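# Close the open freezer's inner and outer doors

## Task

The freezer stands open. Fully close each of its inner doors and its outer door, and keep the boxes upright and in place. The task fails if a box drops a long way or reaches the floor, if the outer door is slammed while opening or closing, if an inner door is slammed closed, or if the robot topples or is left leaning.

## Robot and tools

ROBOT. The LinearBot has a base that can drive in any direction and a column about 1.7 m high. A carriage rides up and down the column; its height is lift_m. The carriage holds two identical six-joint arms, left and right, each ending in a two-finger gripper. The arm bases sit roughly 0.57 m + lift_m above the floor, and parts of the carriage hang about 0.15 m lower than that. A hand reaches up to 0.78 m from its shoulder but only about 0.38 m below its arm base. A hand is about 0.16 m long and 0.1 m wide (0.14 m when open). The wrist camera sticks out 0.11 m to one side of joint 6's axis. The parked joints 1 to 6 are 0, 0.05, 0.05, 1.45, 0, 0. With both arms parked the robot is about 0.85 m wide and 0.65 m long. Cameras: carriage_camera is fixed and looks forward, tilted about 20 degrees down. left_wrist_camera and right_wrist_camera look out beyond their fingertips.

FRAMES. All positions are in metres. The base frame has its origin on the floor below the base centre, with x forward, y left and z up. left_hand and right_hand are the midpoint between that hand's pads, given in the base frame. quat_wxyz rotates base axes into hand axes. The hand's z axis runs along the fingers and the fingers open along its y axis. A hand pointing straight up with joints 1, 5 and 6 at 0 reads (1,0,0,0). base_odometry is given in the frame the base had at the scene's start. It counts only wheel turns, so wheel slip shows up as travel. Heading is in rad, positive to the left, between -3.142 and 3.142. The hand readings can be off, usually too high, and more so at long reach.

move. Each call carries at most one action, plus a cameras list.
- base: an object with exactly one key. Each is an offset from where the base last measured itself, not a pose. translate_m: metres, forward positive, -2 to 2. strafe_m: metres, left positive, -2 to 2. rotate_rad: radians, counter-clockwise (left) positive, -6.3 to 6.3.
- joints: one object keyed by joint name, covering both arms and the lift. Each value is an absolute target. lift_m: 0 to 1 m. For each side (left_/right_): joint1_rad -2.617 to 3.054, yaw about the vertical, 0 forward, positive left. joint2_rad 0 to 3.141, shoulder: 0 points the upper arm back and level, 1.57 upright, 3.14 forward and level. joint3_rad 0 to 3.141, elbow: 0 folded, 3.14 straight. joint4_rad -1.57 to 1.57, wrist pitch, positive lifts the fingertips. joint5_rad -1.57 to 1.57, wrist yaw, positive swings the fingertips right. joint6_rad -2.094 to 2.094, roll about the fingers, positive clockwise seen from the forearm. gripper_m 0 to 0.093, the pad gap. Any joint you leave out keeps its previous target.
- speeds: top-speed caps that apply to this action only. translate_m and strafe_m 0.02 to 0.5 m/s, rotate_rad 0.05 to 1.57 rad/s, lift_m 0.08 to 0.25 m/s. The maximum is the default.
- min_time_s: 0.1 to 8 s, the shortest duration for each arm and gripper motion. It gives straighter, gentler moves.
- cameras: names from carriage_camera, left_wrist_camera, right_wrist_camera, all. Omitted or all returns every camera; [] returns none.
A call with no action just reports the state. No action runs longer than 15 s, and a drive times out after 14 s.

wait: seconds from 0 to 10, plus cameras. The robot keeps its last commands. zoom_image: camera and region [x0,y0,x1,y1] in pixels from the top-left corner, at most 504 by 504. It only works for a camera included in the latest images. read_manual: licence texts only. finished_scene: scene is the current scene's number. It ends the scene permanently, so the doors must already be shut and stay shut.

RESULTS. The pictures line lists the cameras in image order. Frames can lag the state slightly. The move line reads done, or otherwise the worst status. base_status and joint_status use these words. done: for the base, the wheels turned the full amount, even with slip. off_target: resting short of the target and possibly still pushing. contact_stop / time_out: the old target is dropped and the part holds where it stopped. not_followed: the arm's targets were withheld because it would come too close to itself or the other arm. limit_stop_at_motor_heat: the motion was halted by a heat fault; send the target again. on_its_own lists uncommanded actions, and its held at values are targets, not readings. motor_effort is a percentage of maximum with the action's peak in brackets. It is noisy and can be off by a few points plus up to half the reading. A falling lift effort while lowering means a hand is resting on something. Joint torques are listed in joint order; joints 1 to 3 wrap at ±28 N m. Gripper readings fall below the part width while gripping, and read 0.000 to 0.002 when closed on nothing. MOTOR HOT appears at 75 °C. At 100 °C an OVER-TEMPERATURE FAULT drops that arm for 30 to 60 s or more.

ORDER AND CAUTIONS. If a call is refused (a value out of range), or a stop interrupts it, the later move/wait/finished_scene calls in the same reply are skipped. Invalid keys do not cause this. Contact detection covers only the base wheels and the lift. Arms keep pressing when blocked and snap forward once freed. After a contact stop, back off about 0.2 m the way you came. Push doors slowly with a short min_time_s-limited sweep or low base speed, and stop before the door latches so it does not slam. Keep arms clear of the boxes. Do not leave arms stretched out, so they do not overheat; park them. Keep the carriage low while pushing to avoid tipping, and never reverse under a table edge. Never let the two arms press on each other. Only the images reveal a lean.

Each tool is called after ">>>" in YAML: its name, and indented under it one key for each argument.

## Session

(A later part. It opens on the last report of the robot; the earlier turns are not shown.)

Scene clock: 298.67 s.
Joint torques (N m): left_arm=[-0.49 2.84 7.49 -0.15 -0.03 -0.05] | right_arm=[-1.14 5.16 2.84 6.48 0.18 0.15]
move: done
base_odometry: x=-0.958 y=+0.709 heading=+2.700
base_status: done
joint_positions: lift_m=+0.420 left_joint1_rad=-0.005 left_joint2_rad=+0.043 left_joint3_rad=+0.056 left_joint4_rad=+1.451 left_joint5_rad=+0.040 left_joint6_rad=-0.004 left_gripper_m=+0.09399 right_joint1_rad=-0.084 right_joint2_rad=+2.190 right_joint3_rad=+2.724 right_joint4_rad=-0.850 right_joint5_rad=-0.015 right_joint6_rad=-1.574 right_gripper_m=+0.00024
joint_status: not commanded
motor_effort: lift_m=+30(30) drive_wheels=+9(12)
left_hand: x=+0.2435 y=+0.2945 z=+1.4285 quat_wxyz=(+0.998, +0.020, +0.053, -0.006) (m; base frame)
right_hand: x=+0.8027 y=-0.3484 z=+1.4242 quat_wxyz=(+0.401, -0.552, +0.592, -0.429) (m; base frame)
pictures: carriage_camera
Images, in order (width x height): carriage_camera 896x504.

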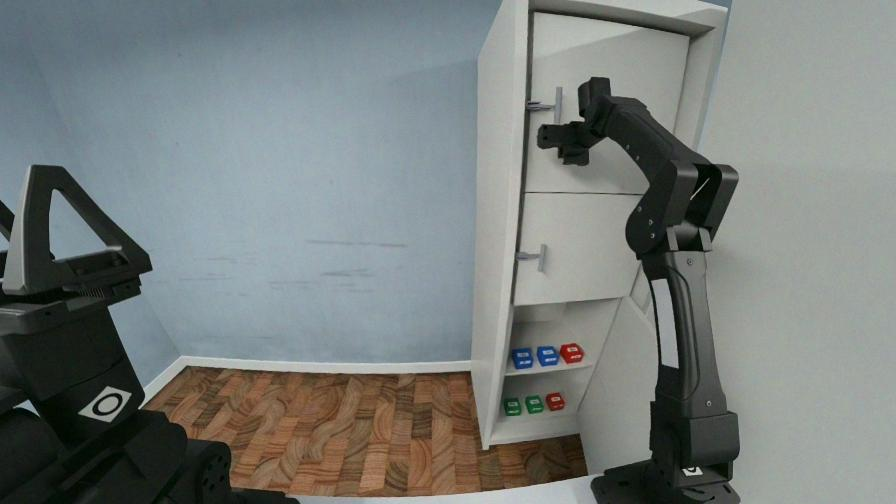

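>>> move:
  base: {"translate_m": -0.5}
  speeds: {"translate_m":0.2}
  cameras: []

>>> move:
  base: {"strafe_m": -0.36}
  joints: {"lift_m":0.0,"right_joint1_rad":0,"right_joint2_rad":2.356,"right_joint3_rad":0.995,"right_joint4_rad":1.361}
  min_time_s: 2

Scene clock: 306.60 s.
Joint torques (N m): left_arm=[-0.39 2.8 7.42 -0.14 -0.05 -0.04] | right_arm=[-0.85 -13.81 7.2 1.83 0.2 0.13]
move: done
base_odometry: x=-0.506 y=+0.496 heading=+2.700
base_status: done
joint_positions: lift_m=+0.420 left_joint1_rad=-0.005 left_joint2_rad=+0.043 left_joint3_rad=+0.056 left_joint4_rad=+1.450 left_joint5_rad=+0.040 left_joint6_rad=-0.004 left_gripper_m=+0.09399 right_joint1_rad=-0.086 right_joint2_rad=+2.366 right_joint3_rad=+2.685 right_joint4_rad=-0.349 right_joint5_rad=-0.010 right_joint6_rad=-1.574 right_gripper_m=+0.00024
joint_status: not commanded
motor_effort: lift_m=+30(30) drive_wheels=-3(8)
left_hand: x=+0.2438 y=+0.2945 z=+1.4285 quat_wxyz=(+0.998, +0.020, +0.054, -0.006) (m; base frame)
right_hand: x=+0.8829 y=-0.3573 z=+1.4209 quat_wxyz=(+0.473, -0.489, +0.526, -0.512) (m; base frame)
pictures: none
No camera images: "cameras" was empty.

Scene clock: 309.37 s.
Joint torques (N m): left_arm=[-0.5 2.74 7.36 -0.12 -0.08 -0.04] | right_arm=[-0.06 -11.41 4.33 1.92 0.22 0.09]
move: done
base_odometry: x=-0.352 y=+0.821 heading=+2.700
base_status: done
joint_positions: lift_m=+0.000 left_joint1_rad=-0.005 left_joint2_rad=+0.043 left_joint3_rad=+0.057 left_joint4_rad=+1.450 left_joint5_rad=+0.040 left_joint6_rad=-0.004 left_gripper_m=+0.09399 right_joint1_rad=-0.006 right_joint2_rad=+2.366 right_joint3_rad=+0.998 right_joint4_rad=+1.335 right_joint5_rad=-0.009 right_joint6_rad=-1.574 right_gripper_m=+0.00024
joint_status: all done
motor_effort: lift_m=+24(25) drive_wheels=-6(10)
left_hand: x=+0.2437 y=+0.2945 z=+1.0091 quat_wxyz=(+0.998, +0.020, +0.053, -0.006) (m; base frame)
right_hand: x=+0.7794 y=-0.3034 z=+0.6389 quat_wxyz=(+0.492, -0.510, +0.507, -0.492) (m; base frame)
pictures: carriage_camera, left_wrist_camera, right_wrist_camera
Images, in order (width x height): carriage_camera 896x504, left_wrist_camera 896x504, right_wrist_camera 896x504.

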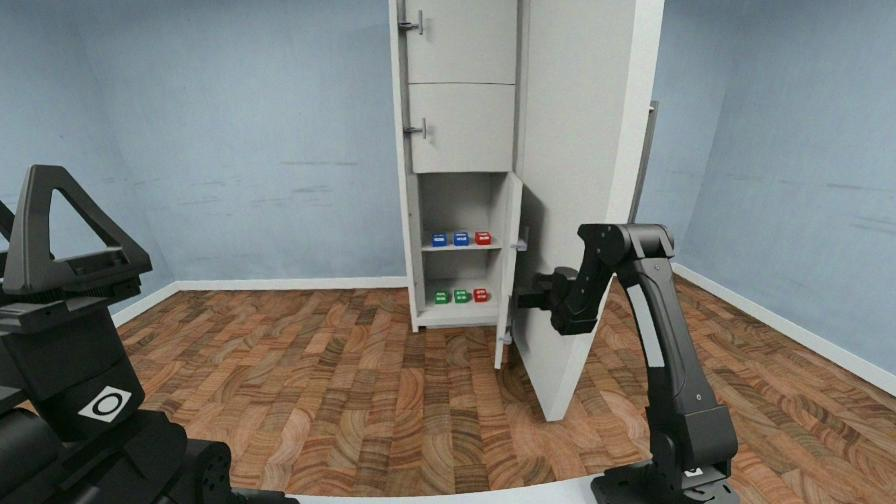

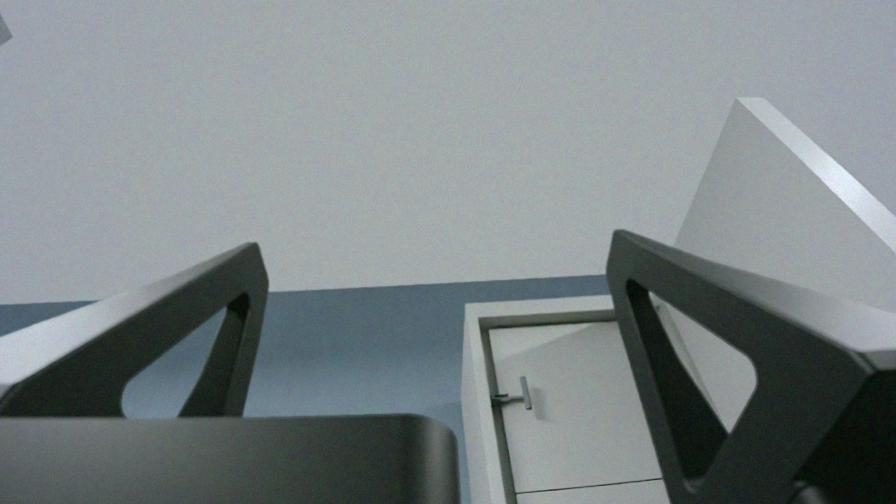

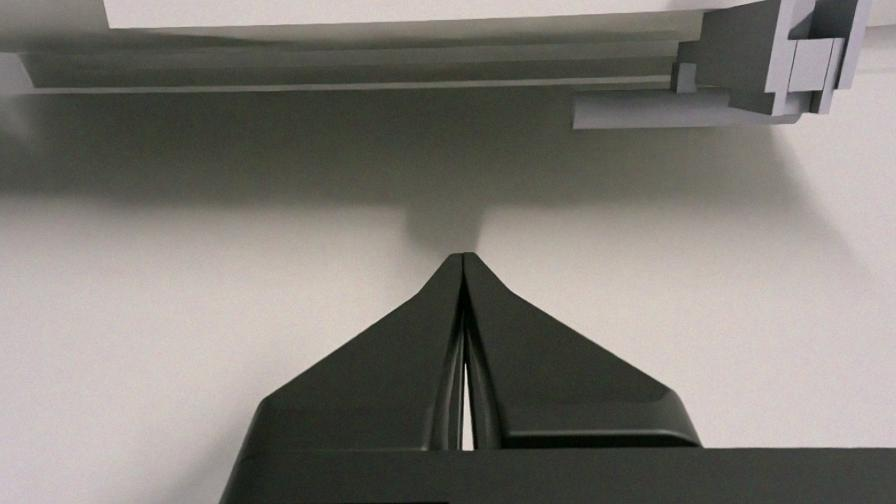

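>>> move:
  base: {"translate_m": 0.16}
  speeds: {"translate_m":0.08}
  cameras: ["right_wrist_camera"]

>>> move:
  base: {"strafe_m": 0.1}
  speeds: {"strafe_m":0.08}
  cameras: ["carriage_camera","right_wrist_camera"]

Scene clock: 313.80 s.
Joint torques (N m): left_arm=[-0.4 2.84 7.31 -0.12 -0.06 -0.06] | right_arm=[0.13 -11.14 4.19 1.93 0.18 0.16]
move: done
base_odometry: x=-0.496 y=+0.890 heading=+2.699
base_status: done
joint_positions: lift_m=+0.000 left_joint1_rad=-0.005 left_joint2_rad=+0.043 left_joint3_rad=+0.057 left_joint4_rad=+1.451 left_joint5_rad=+0.040 left_joint6_rad=-0.004 left_gripper_m=+0.09399 right_joint1_rad=-0.006 right_joint2_rad=+2.366 right_joint3_rad=+0.997 right_joint4_rad=+1.339 right_joint5_rad=-0.009 right_joint6_rad=-1.574 right_gripper_m=+0.00024
joint_status: not commanded
motor_effort: lift_m=+24(24) drive_wheels=-6(11)
left_hand: x=+0.2436 y=+0.2945 z=+1.0091 quat_wxyz=(+0.998, +0.020, +0.053, -0.006) (m; base frame)
right_hand: x=+0.7793 y=-0.3032 z=+0.6397 quat_wxyz=(+0.492, -0.509, +0.506, -0.493) (m; base frame)
pictures: right_wrist_camera
Images, in order (width x height): right_wrist_camera 896x504.

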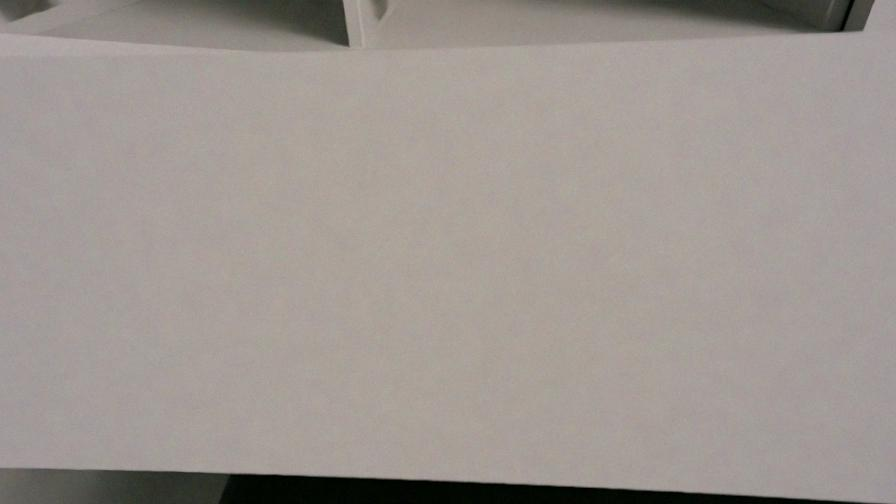

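Scene clock: 315.97 s.
Joint torques (N m): left_arm=[-0.42 2.8 7.32 -0.12 -0.06 -0.03] | right_arm=[-0.02 -11.45 4.51 1.92 0.18 0.11]
move: done
base_odometry: x=-0.539 y=+0.800 heading=+2.699
base_status: done
joint_positions: lift_m=+0.000 left_joint1_rad=-0.006 left_joint2_rad=+0.043 left_joint3_rad=+0.057 left_joint4_rad=+1.451 left_joint5_rad=+0.040 left_joint6_rad=-0.004 left_gripper_m=+0.09399 right_joint1_rad=-0.002 right_joint2_rad=+2.366 right_joint3_rad=+0.997 right_joint4_rad=+1.340 right_joint5_rad=-0.003 right_joint6_rad=-1.574 right_gripper_m=+0.00024
joint_status: not commanded
motor_effort: lift_m=+24(24) drive_wheels=-4(7)
left_hand: x=+0.2436 y=+0.2945 z=+1.0091 quat_wxyz=(+0.998, +0.020, +0.053, -0.006) (m; base frame)
right_hand: x=+0.7793 y=-0.3019 z=+0.6400 quat_wxyz=(+0.492, -0.508, +0.506, -0.493) (m; base frame)
pictures: carriage_camera, right_wrist_camera
Images, in order (width x height): carriage_camera 896x504, right_wrist_camera 896x504.

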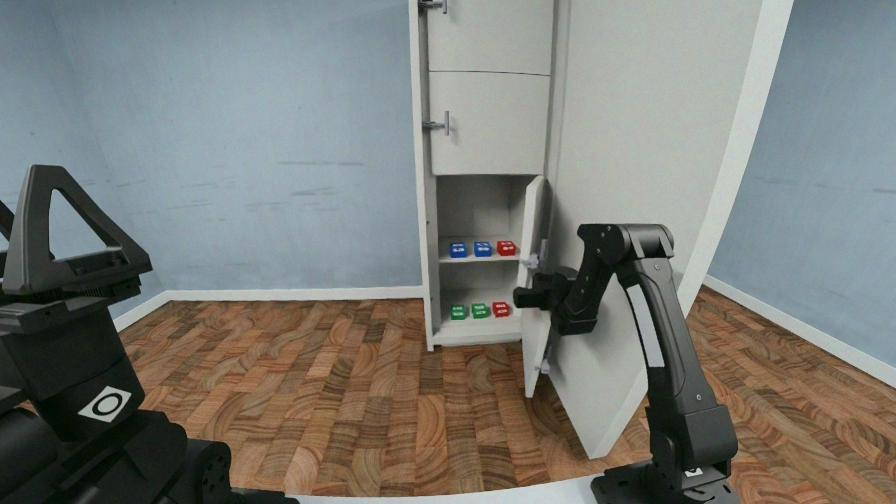

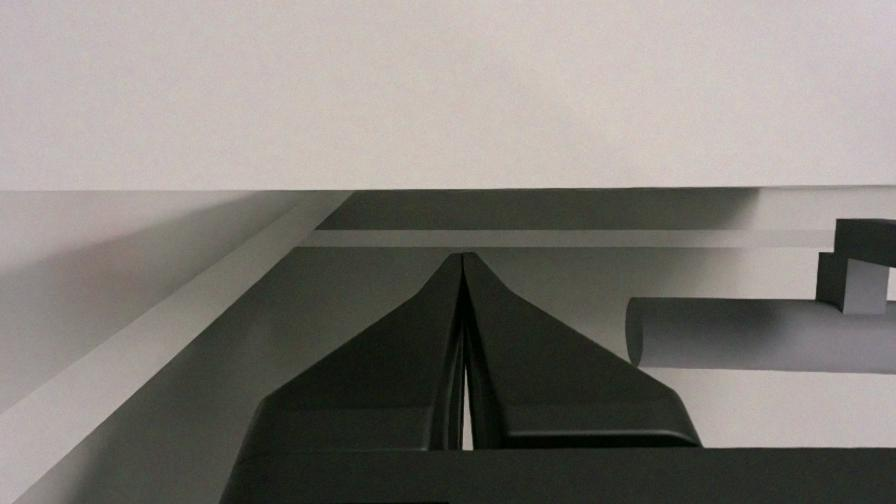

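>>> move:
  base: {"translate_m": 0.09}
  speeds: {"translate_m":0.08}
  cameras: []

>>> move:
  base: {"strafe_m": 0.12}
  speeds: {"strafe_m":0.08}
  cameras: ["carriage_camera","right_wrist_camera"]

>>> move:
  base: {"translate_m": 0.1}
  speeds: {"translate_m":0.08}
  cameras: ["carriage_camera","right_wrist_camera"]

Scene clock: 322.87 s.
Joint torques (N m): left_arm=[-0.38 2.76 7.35 -0.13 -0.06 -0.04] | right_arm=[-3.75 -11.04 8.39 1.2 0.15 1.17]
move: done
base_odometry: x=-0.621 y=+0.838 heading=+2.699
base_status: done
joint_positions: lift_m=+0.000 left_joint1_rad=-0.006 left_joint2_rad=+0.043 left_joint3_rad=+0.057 left_joint4_rad=+1.451 left_joint5_rad=+0.040 left_joint6_rad=-0.004 left_gripper_m=+0.09399 right_joint1_rad=+0.042 right_joint2_rad=+2.366 right_joint3_rad=+0.952 right_joint4_rad=+1.411 right_joint5_rad=-0.008 right_joint6_rad=-1.661 right_gripper_m=+0.00024
joint_status: not commanded
motor_effort: lift_m=+24(24) drive_wheels=+3(5)
left_hand: x=+0.2436 y=+0.2945 z=+1.0091 quat_wxyz=(+0.998, +0.020, +0.053, -0.006) (m; base frame)
right_hand: x=+0.7686 y=-0.2771 z=+0.6418 quat_wxyz=(+0.489, -0.534, +0.464, -0.509) (m; base frame)
pictures: none
No camera images: "cameras" was empty.

Scene clock: 324.97 s.
Joint torques (N m): left_arm=[-0.5 2.82 7.31 -0.14 -0.09 -0.05] | right_arm=[-0.66 -11.38 6.19 1.65 0.05 0.26]
move: done
base_odometry: x=-0.672 y=+0.730 heading=+2.699
base_status: done
joint_positions: lift_m=+0.000 left_joint1_rad=-0.006 left_joint2_rad=+0.043 left_joint3_rad=+0.057 left_joint4_rad=+1.451 left_joint5_rad=+0.040 left_joint6_rad=-0.004 left_gripper_m=+0.09399 right_joint1_rad=+0.005 right_joint2_rad=+2.366 right_joint3_rad=+0.977 right_joint4_rad=+1.364 right_joint5_rad=+0.008 right_joint6_rad=-1.579 right_gripper_m=+0.00024
joint_status: not commanded
motor_effort: lift_m=+24(24) drive_wheels=-4(8)
left_hand: x=+0.2436 y=+0.2945 z=+1.0091 quat_wxyz=(+0.998, +0.020, +0.053, -0.006) (m; base frame)
right_hand: x=+0.7749 y=-0.3003 z=+0.6391 quat_wxyz=(+0.491, -0.507, +0.505, -0.497) (m; base frame)
pictures: carriage_camera, right_wrist_camera
Images, in order (width x height): carriage_camera 896x504, right_wrist_camera 896x504.

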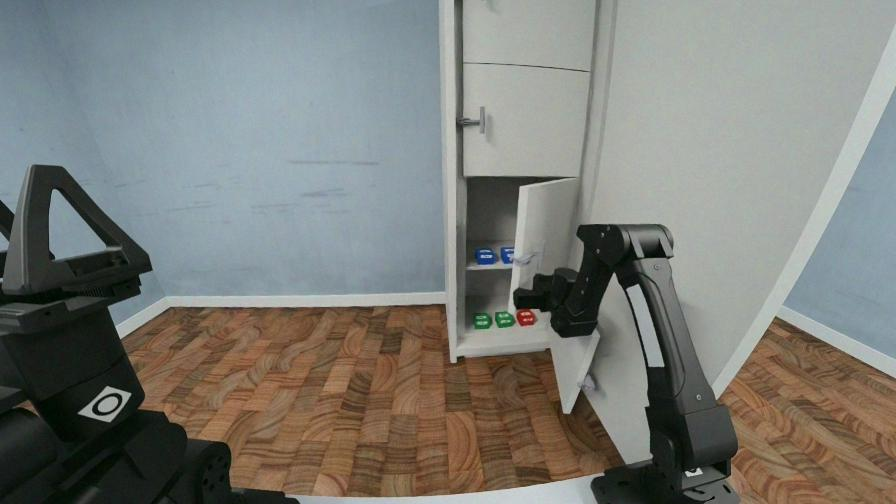

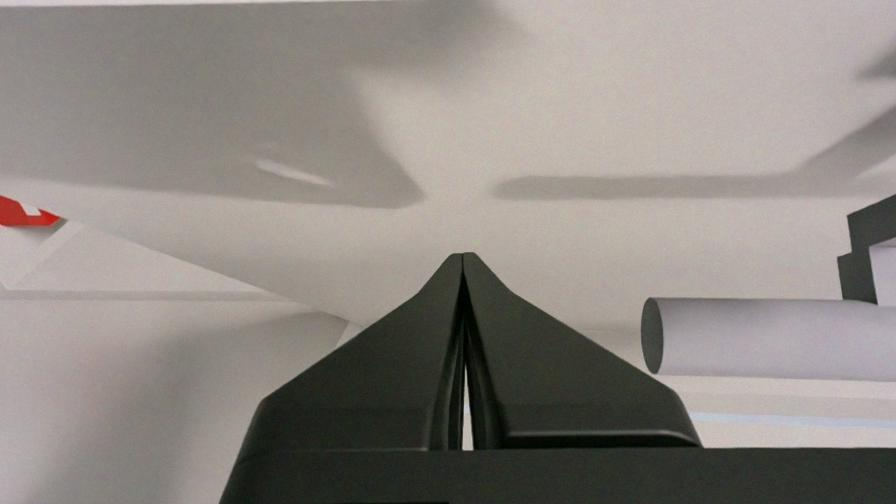

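Scene clock: 326.90 s.
Joint torques (N m): left_arm=[-0.38 2.78 7.31 -0.12 -0.05 -0.05] | right_arm=[-0.55 -11 6.43 1.72 -0.02 0.23]
move: done
base_odometry: x=-0.763 y=+0.772 heading=+2.700
base_status: done
joint_positions: lift_m=+0.000 left_joint1_rad=-0.006 left_joint2_rad=+0.043 left_joint3_rad=+0.057 left_joint4_rad=+1.451 left_joint5_rad=+0.040 left_joint6_rad=-0.004 left_gripper_m=+0.09399 right_joint1_rad=+0.005 right_joint2_rad=+2.366 right_joint3_rad=+0.978 right_joint4_rad=+1.361 right_joint5_rad=+0.008 right_joint6_rad=-1.579 right_gripper_m=+0.00024
joint_status: not commanded
motor_effort: lift_m=+24(24) drive_wheels=+1(10)
left_hand: x=+0.2436 y=+0.2945 z=+1.0091 quat_wxyz=(+0.998, +0.020, +0.053, -0.006) (m; base frame)
right_hand: x=+0.7749 y=-0.3004 z=+0.6383 quat_wxyz=(+0.490, -0.508, +0.506, -0.496) (m; base frame)
pictures: carriage_camera, right_wrist_camera
Images, in order (width x height): carriage_camera 896x504, right_wrist_camera 896x504.

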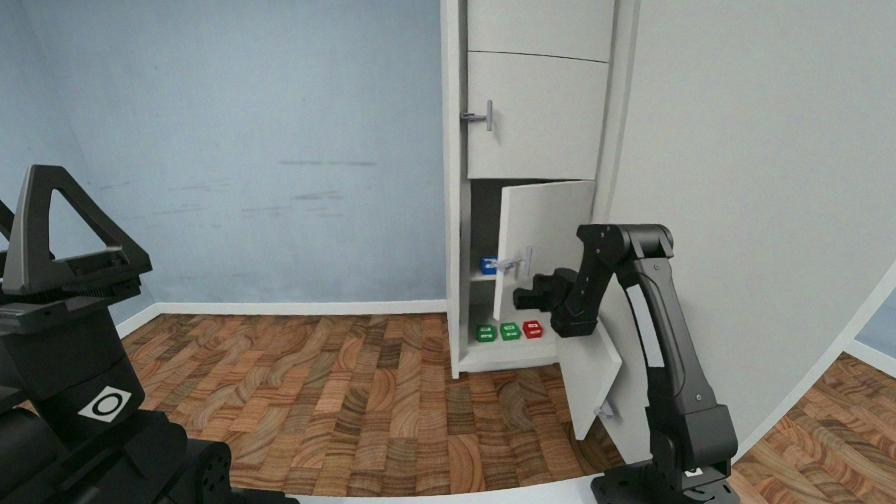

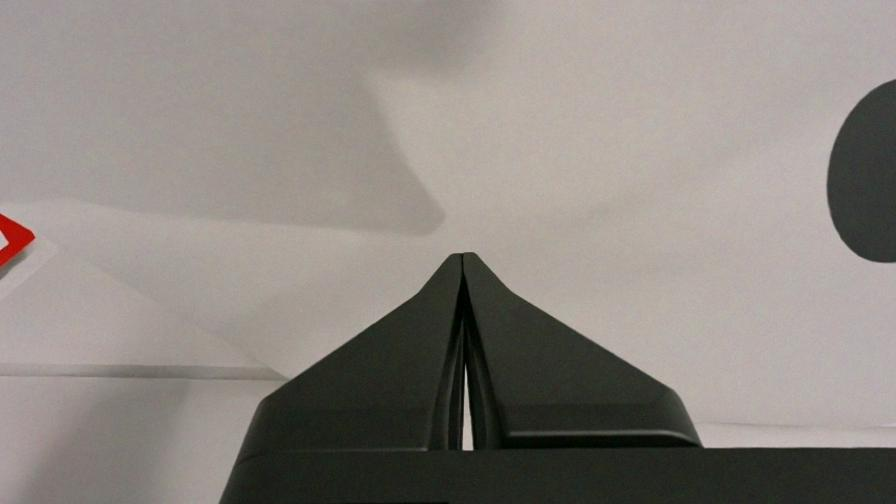

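>>> move:
  base: {"strafe_m": 0.13}
  speeds: {"strafe_m":0.08}
  cameras: ["carriage_camera","right_wrist_camera"]

>>> move:
  joints: {"right_joint1_rad":-0.06,"right_joint2_rad":2.58,"right_joint3_rad":1.5,"right_joint4_rad":1.08}
  min_time_s: 3
  cameras: ["carriage_camera","right_wrist_camera"]

>>> move:
  joints: {"right_joint1_rad":-0.08,"right_joint2_rad":2.793,"right_joint3_rad":2.008,"right_joint4_rad":0.785}
  min_time_s: 3
  cameras: ["carriage_camera","right_wrist_camera"]

Scene clock: 331.87 s.
Joint torques (N m): left_arm=[-0.39 2.76 7.38 -0.13 -0.05 -0.04] | right_arm=[-0.36 -11.17 6.23 1.68 0.03 0.2]
move: done
base_odometry: x=-0.819 y=+0.655 heading=+2.699
base_status: done
joint_positions: lift_m=+0.000 left_joint1_rad=-0.006 left_joint2_rad=+0.043 left_joint3_rad=+0.057 left_joint4_rad=+1.451 left_joint5_rad=+0.040 left_joint6_rad=-0.004 left_gripper_m=+0.09399 right_joint1_rad=+0.002 right_joint2_rad=+2.366 right_joint3_rad=+0.978 right_joint4_rad=+1.360 right_joint5_rad=+0.008 right_joint6_rad=-1.579 right_gripper_m=+0.00024
joint_status: not commanded
motor_effort: lift_m=+24(24) drive_wheels=-4(7)
left_hand: x=+0.2436 y=+0.2945 z=+1.0091 quat_wxyz=(+0.998, +0.020, +0.053, -0.006) (m; base frame)
right_hand: x=+0.7750 y=-0.3021 z=+0.6383 quat_wxyz=(+0.489, -0.507, +0.506, -0.497) (m; base frame)
pictures: carriage_camera, right_wrist_camera
Images, in order (width x height): carriage_camera 896x504, right_wrist_camera 896x504.

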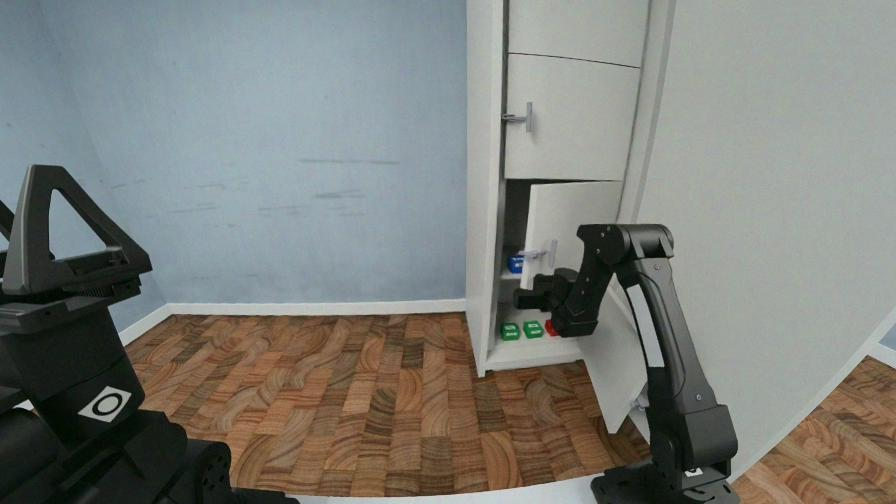

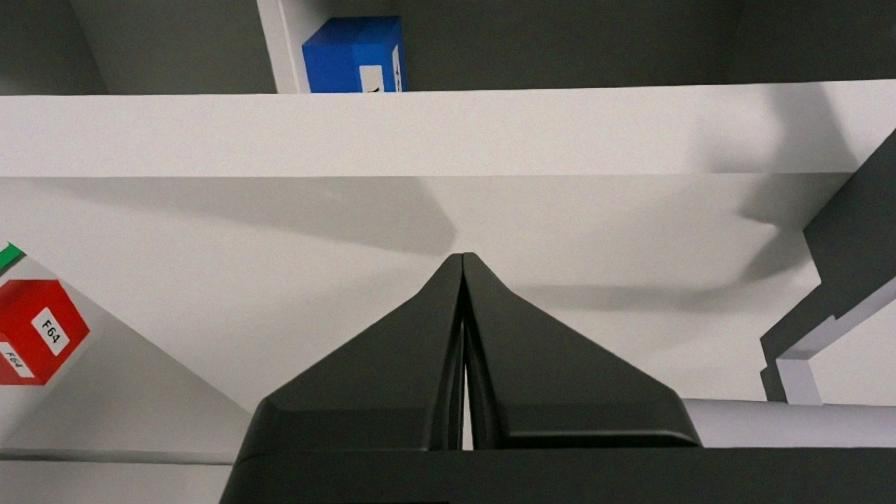

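Scene clock: 335.17 s.
Joint torques (N m): left_arm=[-0.4 2.73 7.34 -0.13 -0.05 -0.04] | right_arm=[-0.81 -11.92 8.2 1.67 0.02 0.22]
move: done
base_odometry: x=-0.819 y=+0.655 heading=+2.699
base_status: not commanded
joint_positions: lift_m=+0.000 left_joint1_rad=-0.006 left_joint2_rad=+0.043 left_joint3_rad=+0.057 left_joint4_rad=+1.451 left_joint5_rad=+0.040 left_joint6_rad=-0.004 left_gripper_m=+0.09399 right_joint1_rad=-0.054 right_joint2_rad=+2.572 right_joint3_rad=+1.477 right_joint4_rad=+1.086 right_joint5_rad=+0.008 right_joint6_rad=-1.579 right_gripper_m=+0.00024
joint_status: all done
motor_effort: lift_m=+24(24) drive_wheels=-4(4)
left_hand: x=+0.2436 y=+0.2945 z=+1.0091 quat_wxyz=(+0.998, +0.020, +0.053, -0.006) (m; base frame)
right_hand: x=+0.8698 y=-0.3380 z=+0.6399 quat_wxyz=(+0.480, -0.489, +0.516, -0.515) (m; base frame)
pictures: carriage_camera, right_wrist_camera
Images, in order (width x height): carriage_camera 896x504, right_wrist_camera 896x504.

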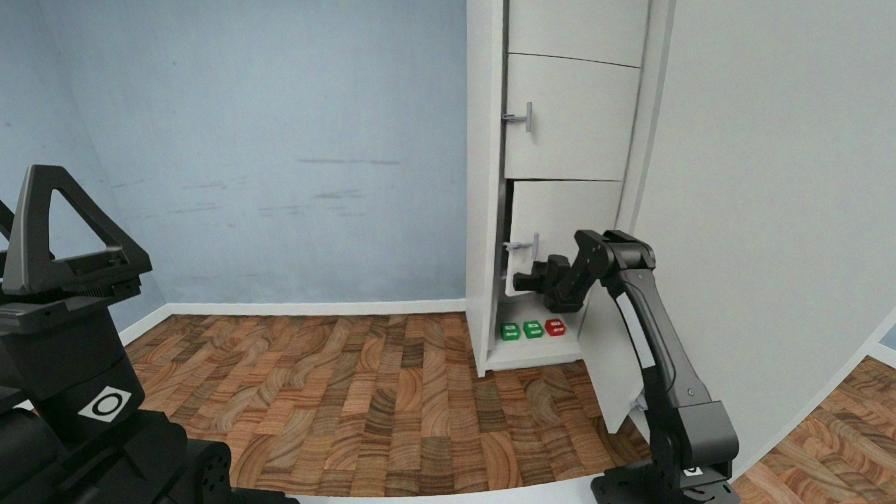

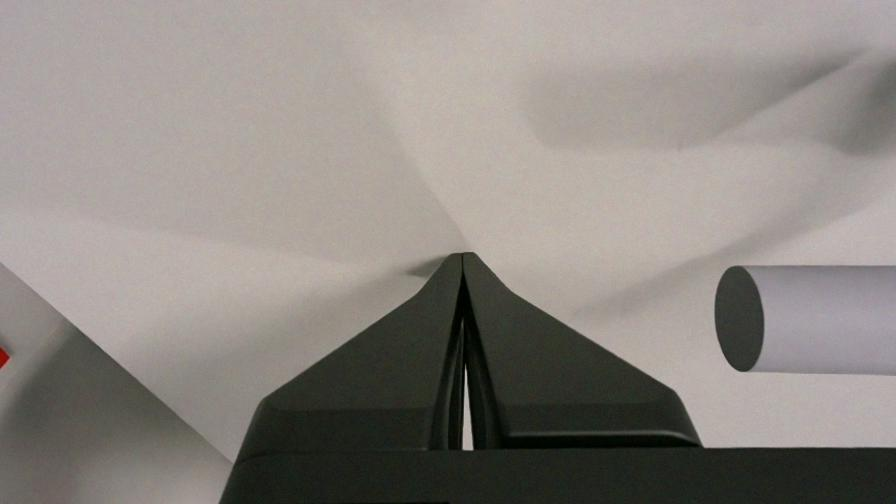

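Scene clock: 338.47 s.
Joint torques (N m): left_arm=[-0.38 2.85 7.34 -0.12 -0.05 -0.05] | right_arm=[-1.22 -13.72 10.07 1.54 0.04 0.18]
move: done
base_odometry: x=-0.819 y=+0.655 heading=+2.699
base_status: not commanded
joint_positions: lift_m=+0.000 left_joint1_rad=-0.006 left_joint2_rad=+0.043 left_joint3_rad=+0.057 left_joint4_rad=+1.451 left_joint5_rad=+0.040 left_joint6_rad=-0.004 left_gripper_m=+0.09399 right_joint1_rad=-0.073 right_joint2_rad=+2.782 right_joint3_rad=+1.975 right_joint4_rad=+0.799 right_joint5_rad=+0.008 right_joint6_rad=-1.579 right_gripper_m=+0.00024
joint_status: all done
motor_effort: lift_m=+24(24) drive_wheels=-4(4)
left_hand: x=+0.2436 y=+0.2945 z=+1.0091 quat_wxyz=(+0.998, +0.020, +0.053, -0.006) (m; base frame)
right_hand: x=+0.9408 y=-0.3559 z=+0.6454 quat_wxyz=(+0.475, -0.483, +0.520, -0.519) (m; base frame)
pictures: carriage_camera, right_wrist_camera
Images, in order (width x height): carriage_camera 896x504, right_wrist_camera 896x504.

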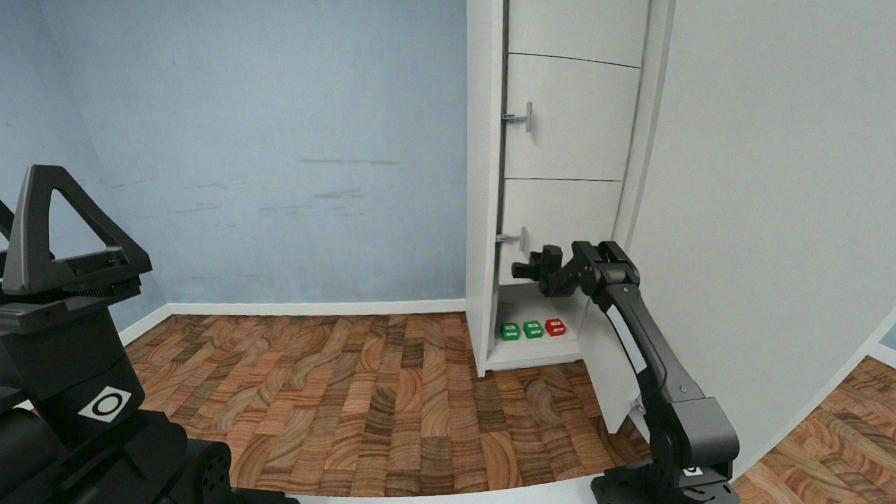

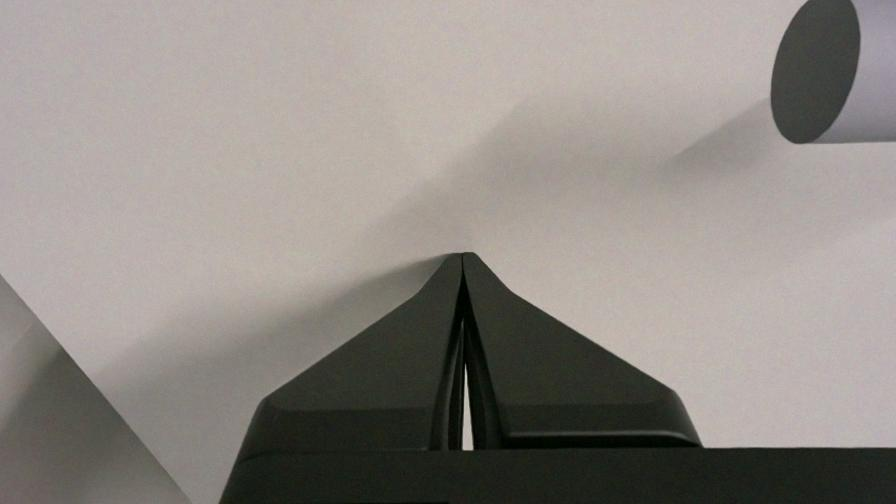

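>>> move:
  base: {"translate_m": 0.08}
  speeds: {"translate_m":0.03}
  cameras: ["carriage_camera"]

>>> zoom_image:
  camera: "carriage_camera"
  region: [470, 0, 720, 300]

Scene clock: 342.67 s.
Joint torques (N m): left_arm=[-0.44 2.78 7.31 -0.11 -0.05 -0.06] | right_arm=[1.05 -27.71 21.59 -3.82 1.15 -0.11]
move: done
base_odometry: x=-0.891 y=+0.688 heading=+2.699
base_status: done
joint_positions: lift_m=+0.000 left_joint1_rad=-0.006 left_joint2_rad=+0.043 left_joint3_rad=+0.057 left_joint4_rad=+1.451 left_joint5_rad=+0.040 left_joint6_rad=-0.004 left_gripper_m=+0.09399 right_joint1_rad=-0.098 right_joint2_rad=+2.940 right_joint3_rad=+1.840 right_joint4_rad=+1.496 right_joint5_rad=-0.109 right_joint6_rad=-1.557 right_gripper_m=+0.00018
joint_status: not commanded
motor_effort: lift_m=+24(24) drive_wheels=+17(24)
left_hand: x=+0.2435 y=+0.2945 z=+1.0092 quat_wxyz=(+0.998, +0.020, +0.053, -0.006) (m; base frame)
right_hand: x=+0.8850 y=-0.3481 z=+0.6462 quat_wxyz=(+0.585, -0.403, +0.382, -0.591) (m; base frame)
pictures: carriage_camera
Images, in order (width x height): carriage_camera 896x504.

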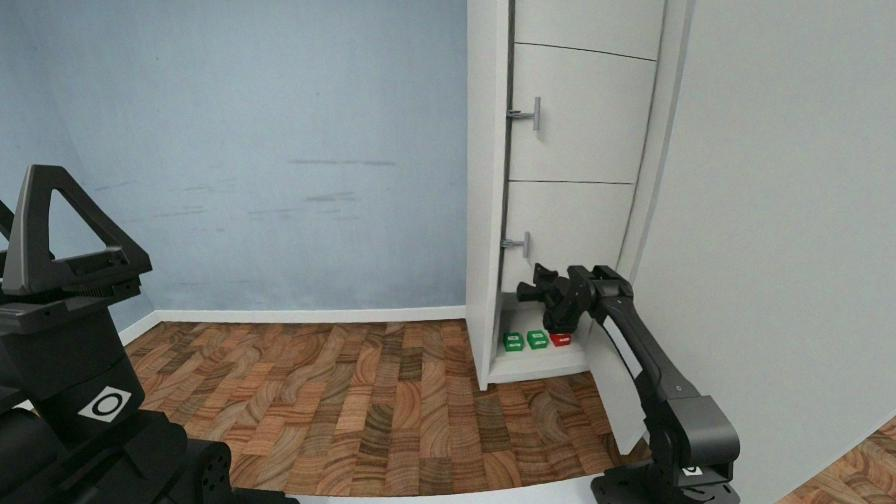

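Scaled by 1.680.

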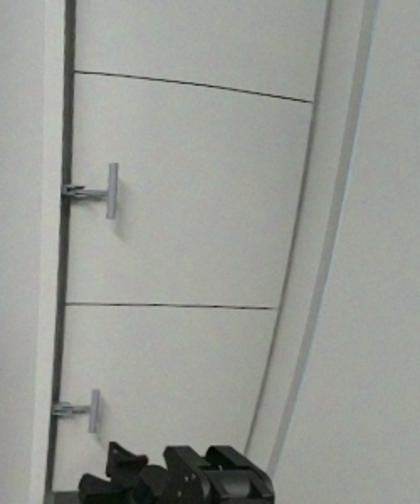

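>>> move:
  base: {"translate_m": -0.45}
  speeds: {"translate_m":0.15}
  cameras: []

>>> move:
  base: {"strafe_m": -0.36}
  joints: {"lift_m":0.0,"right_joint1_rad":0,"right_joint2_rad":3.1,"right_joint3_rad":1.79,"right_joint4_rad":0.611,"right_joint5_rad":0,"right_joint6_rad":-1.57}
  min_time_s: 2

Scene clock: 349.40 s.
Joint torques (N m): left_arm=[-0.39 2.74 7.42 -0.12 -0.07 -0.05] | right_arm=[-0.62 -18.21 8.38 1.66 0.23 0.01]
move: done
base_odometry: x=-0.484 y=+0.495 heading=+2.699
base_status: done
joint_positions: lift_m=+0.000 left_joint1_rad=-0.006 left_joint2_rad=+0.043 left_joint3_rad=+0.057 left_joint4_rad=+1.451 left_joint5_rad=+0.040 left_joint6_rad=-0.004 left_gripper_m=+0.09399 right_joint1_rad=-0.080 right_joint2_rad=+2.831 right_joint3_rad=+1.991 right_joint4_rad=+0.786 right_joint5_rad=-0.010 right_joint6_rad=-1.562 right_gripper_m=+0.00023
joint_status: not commanded
motor_effort: lift_m=+24(24) drive_wheels=-3(13)
left_hand: x=+0.2436 y=+0.2945 z=+1.0091 quat_wxyz=(+0.998, +0.020, +0.053, -0.006) (m; base frame)
right_hand: x=+0.9401 y=-0.3580 z=+0.6156 quat_wxyz=(+0.471, -0.492, +0.533, -0.501) (m; base frame)
pictures: none
No camera images: "cameras" was empty.

Scene clock: 352.17 s.
Joint torques (N m): left_arm=[-0.32 2.78 7.36 -0.13 -0.04 -0.04] | right_arm=[-0.1 -12.18 4.41 1.45 0.15 -0.04]
move: done
base_odometry: x=-0.330 y=+0.821 heading=+2.698
base_status: done
joint_positions: lift_m=+0.000 left_joint1_rad=-0.005 left_joint2_rad=+0.043 left_joint3_rad=+0.057 left_joint4_rad=+1.451 left_joint5_rad=+0.040 left_joint6_rad=-0.004 left_gripper_m=+0.09399 right_joint1_rad=-0.006 right_joint2_rad=+3.094 right_joint3_rad=+1.793 right_joint4_rad=+0.615 right_joint5_rad=-0.008 right_joint6_rad=-1.562 right_gripper_m=+0.00024
joint_status: all done
motor_effort: lift_m=+24(24) drive_wheels=-6(10)
left_hand: x=+0.2436 y=+0.2945 z=+1.0091 quat_wxyz=(+0.998, +0.020, +0.053, -0.006) (m; base frame)
right_hand: x=+0.8140 y=-0.3037 z=+0.3266 quat_wxyz=(+0.305, -0.636, +0.643, -0.300) (m; base frame)
pictures: carriage_camera, left_wrist_camera, right_wrist_camera
Images, in order (width x height): carriage_camera 896x504, left_wrist_camera 896x504, right_wrist_camera 896x504.

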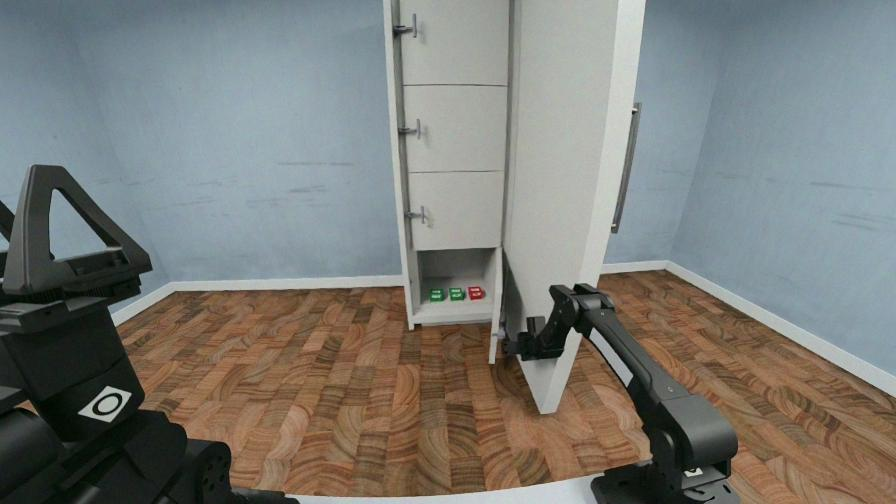

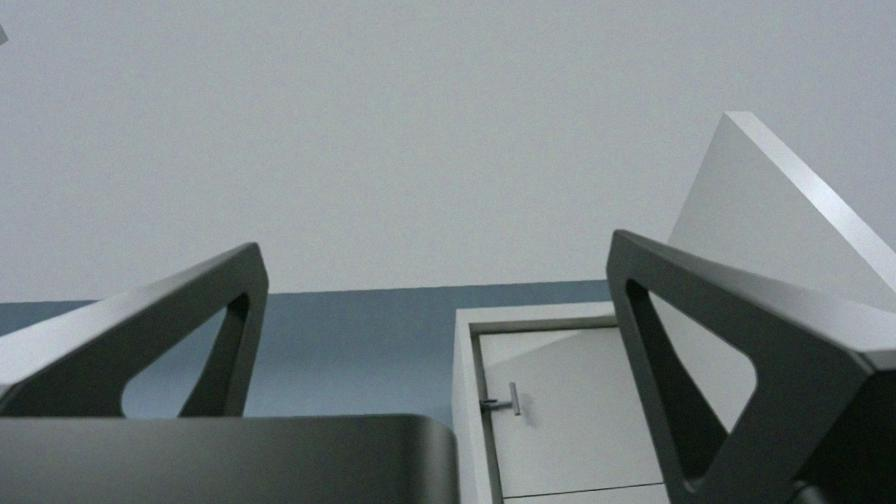

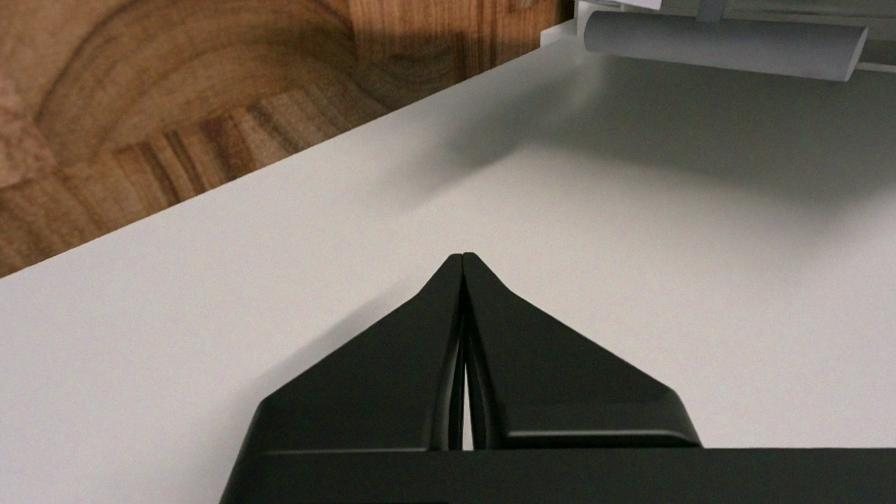

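>>> move:
  base: {"translate_m": 0.15}
  speeds: {"translate_m":0.08}
  cameras: ["right_wrist_camera"]

>>> move:
  base: {"strafe_m": 0.12}
  speeds: {"strafe_m":0.08}
  cameras: ["carriage_camera","right_wrist_camera"]

Scene clock: 356.50 s.
Joint torques (N m): left_arm=[-0.46 2.71 7.46 -0.12 -0.05 -0.03] | right_arm=[-0.53 -12.56 4.7 1.52 0.14 0.05]
move: done
base_odometry: x=-0.465 y=+0.885 heading=+2.698
base_status: done
joint_positions: lift_m=+0.000 left_joint1_rad=-0.005 left_joint2_rad=+0.043 left_joint3_rad=+0.057 left_joint4_rad=+1.451 left_joint5_rad=+0.040 left_joint6_rad=-0.004 left_gripper_m=+0.09399 right_joint1_rad=+0.002 right_joint2_rad=+3.096 right_joint3_rad=+1.788 right_joint4_rad=+0.606 right_joint5_rad=-0.012 right_joint6_rad=-1.571 right_gripper_m=+0.00025
joint_status: not commanded
motor_effort: lift_m=+24(24) drive_wheels=-6(10)
left_hand: x=+0.2436 y=+0.2945 z=+1.0091 quat_wxyz=(+0.998, +0.020, +0.053, -0.006) (m; base frame)
right_hand: x=+0.8102 y=-0.2985 z=+0.3223 quat_wxyz=(+0.302, -0.644, +0.639, -0.293) (m; base frame)
pictures: right_wrist_camera
Images, in order (width x height): right_wrist_camera 896x504.

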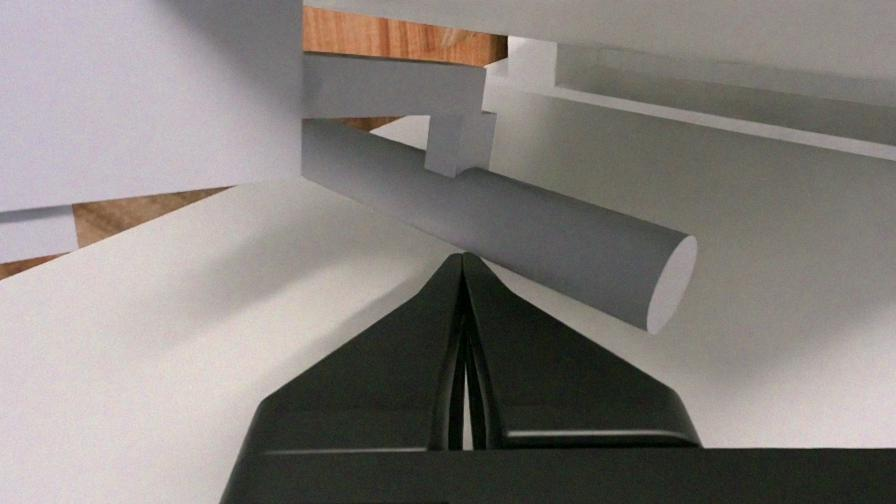

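Scene clock: 358.67 s.
Joint torques (N m): left_arm=[-0.38 2.8 7.39 -0.12 -0.05 -0.05] | right_arm=[-0.25 -12.45 4.57 1.43 0.16 0.06]
move: done
base_odometry: x=-0.517 y=+0.777 heading=+2.697
base_status: done
joint_positions: lift_m=+0.000 left_joint1_rad=-0.006 left_joint2_rad=+0.043 left_joint3_rad=+0.057 left_joint4_rad=+1.451 left_joint5_rad=+0.040 left_joint6_rad=-0.004 left_gripper_m=+0.09399 right_joint1_rad=+0.002 right_joint2_rad=+3.097 right_joint3_rad=+1.788 right_joint4_rad=+0.605 right_joint5_rad=-0.007 right_joint6_rad=-1.572 right_gripper_m=+0.00025
joint_status: not commanded
motor_effort: lift_m=+24(24) drive_wheels=-4(8)
left_hand: x=+0.2436 y=+0.2945 z=+1.0091 quat_wxyz=(+0.998, +0.020, +0.053, -0.006) (m; base frame)
right_hand: x=+0.8098 y=-0.2990 z=+0.3217 quat_wxyz=(+0.299, -0.644, +0.639, -0.295) (m; base frame)
pictures: carriage_camera, right_wrist_camera
Images, in order (width x height): carriage_camera 896x504, right_wrist_camera 896x504.

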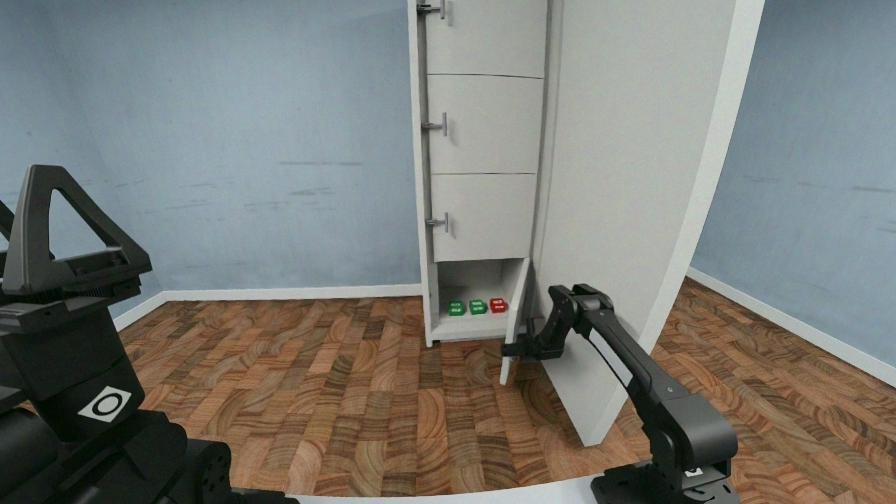

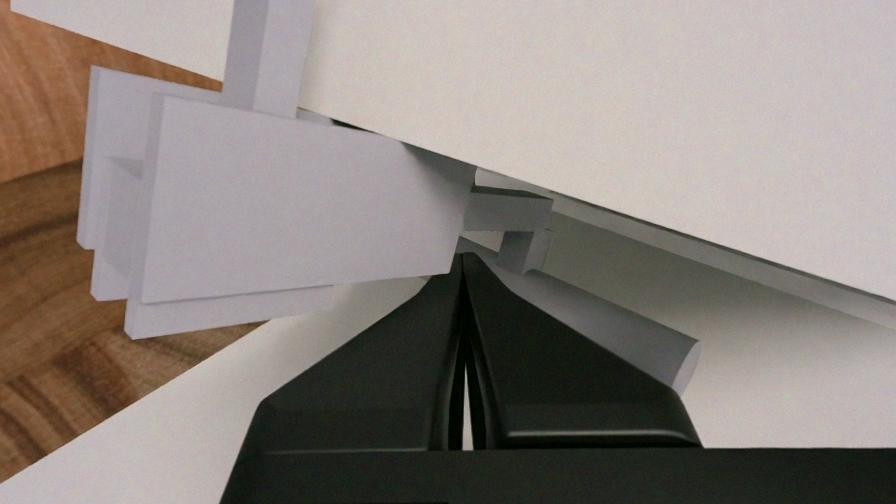

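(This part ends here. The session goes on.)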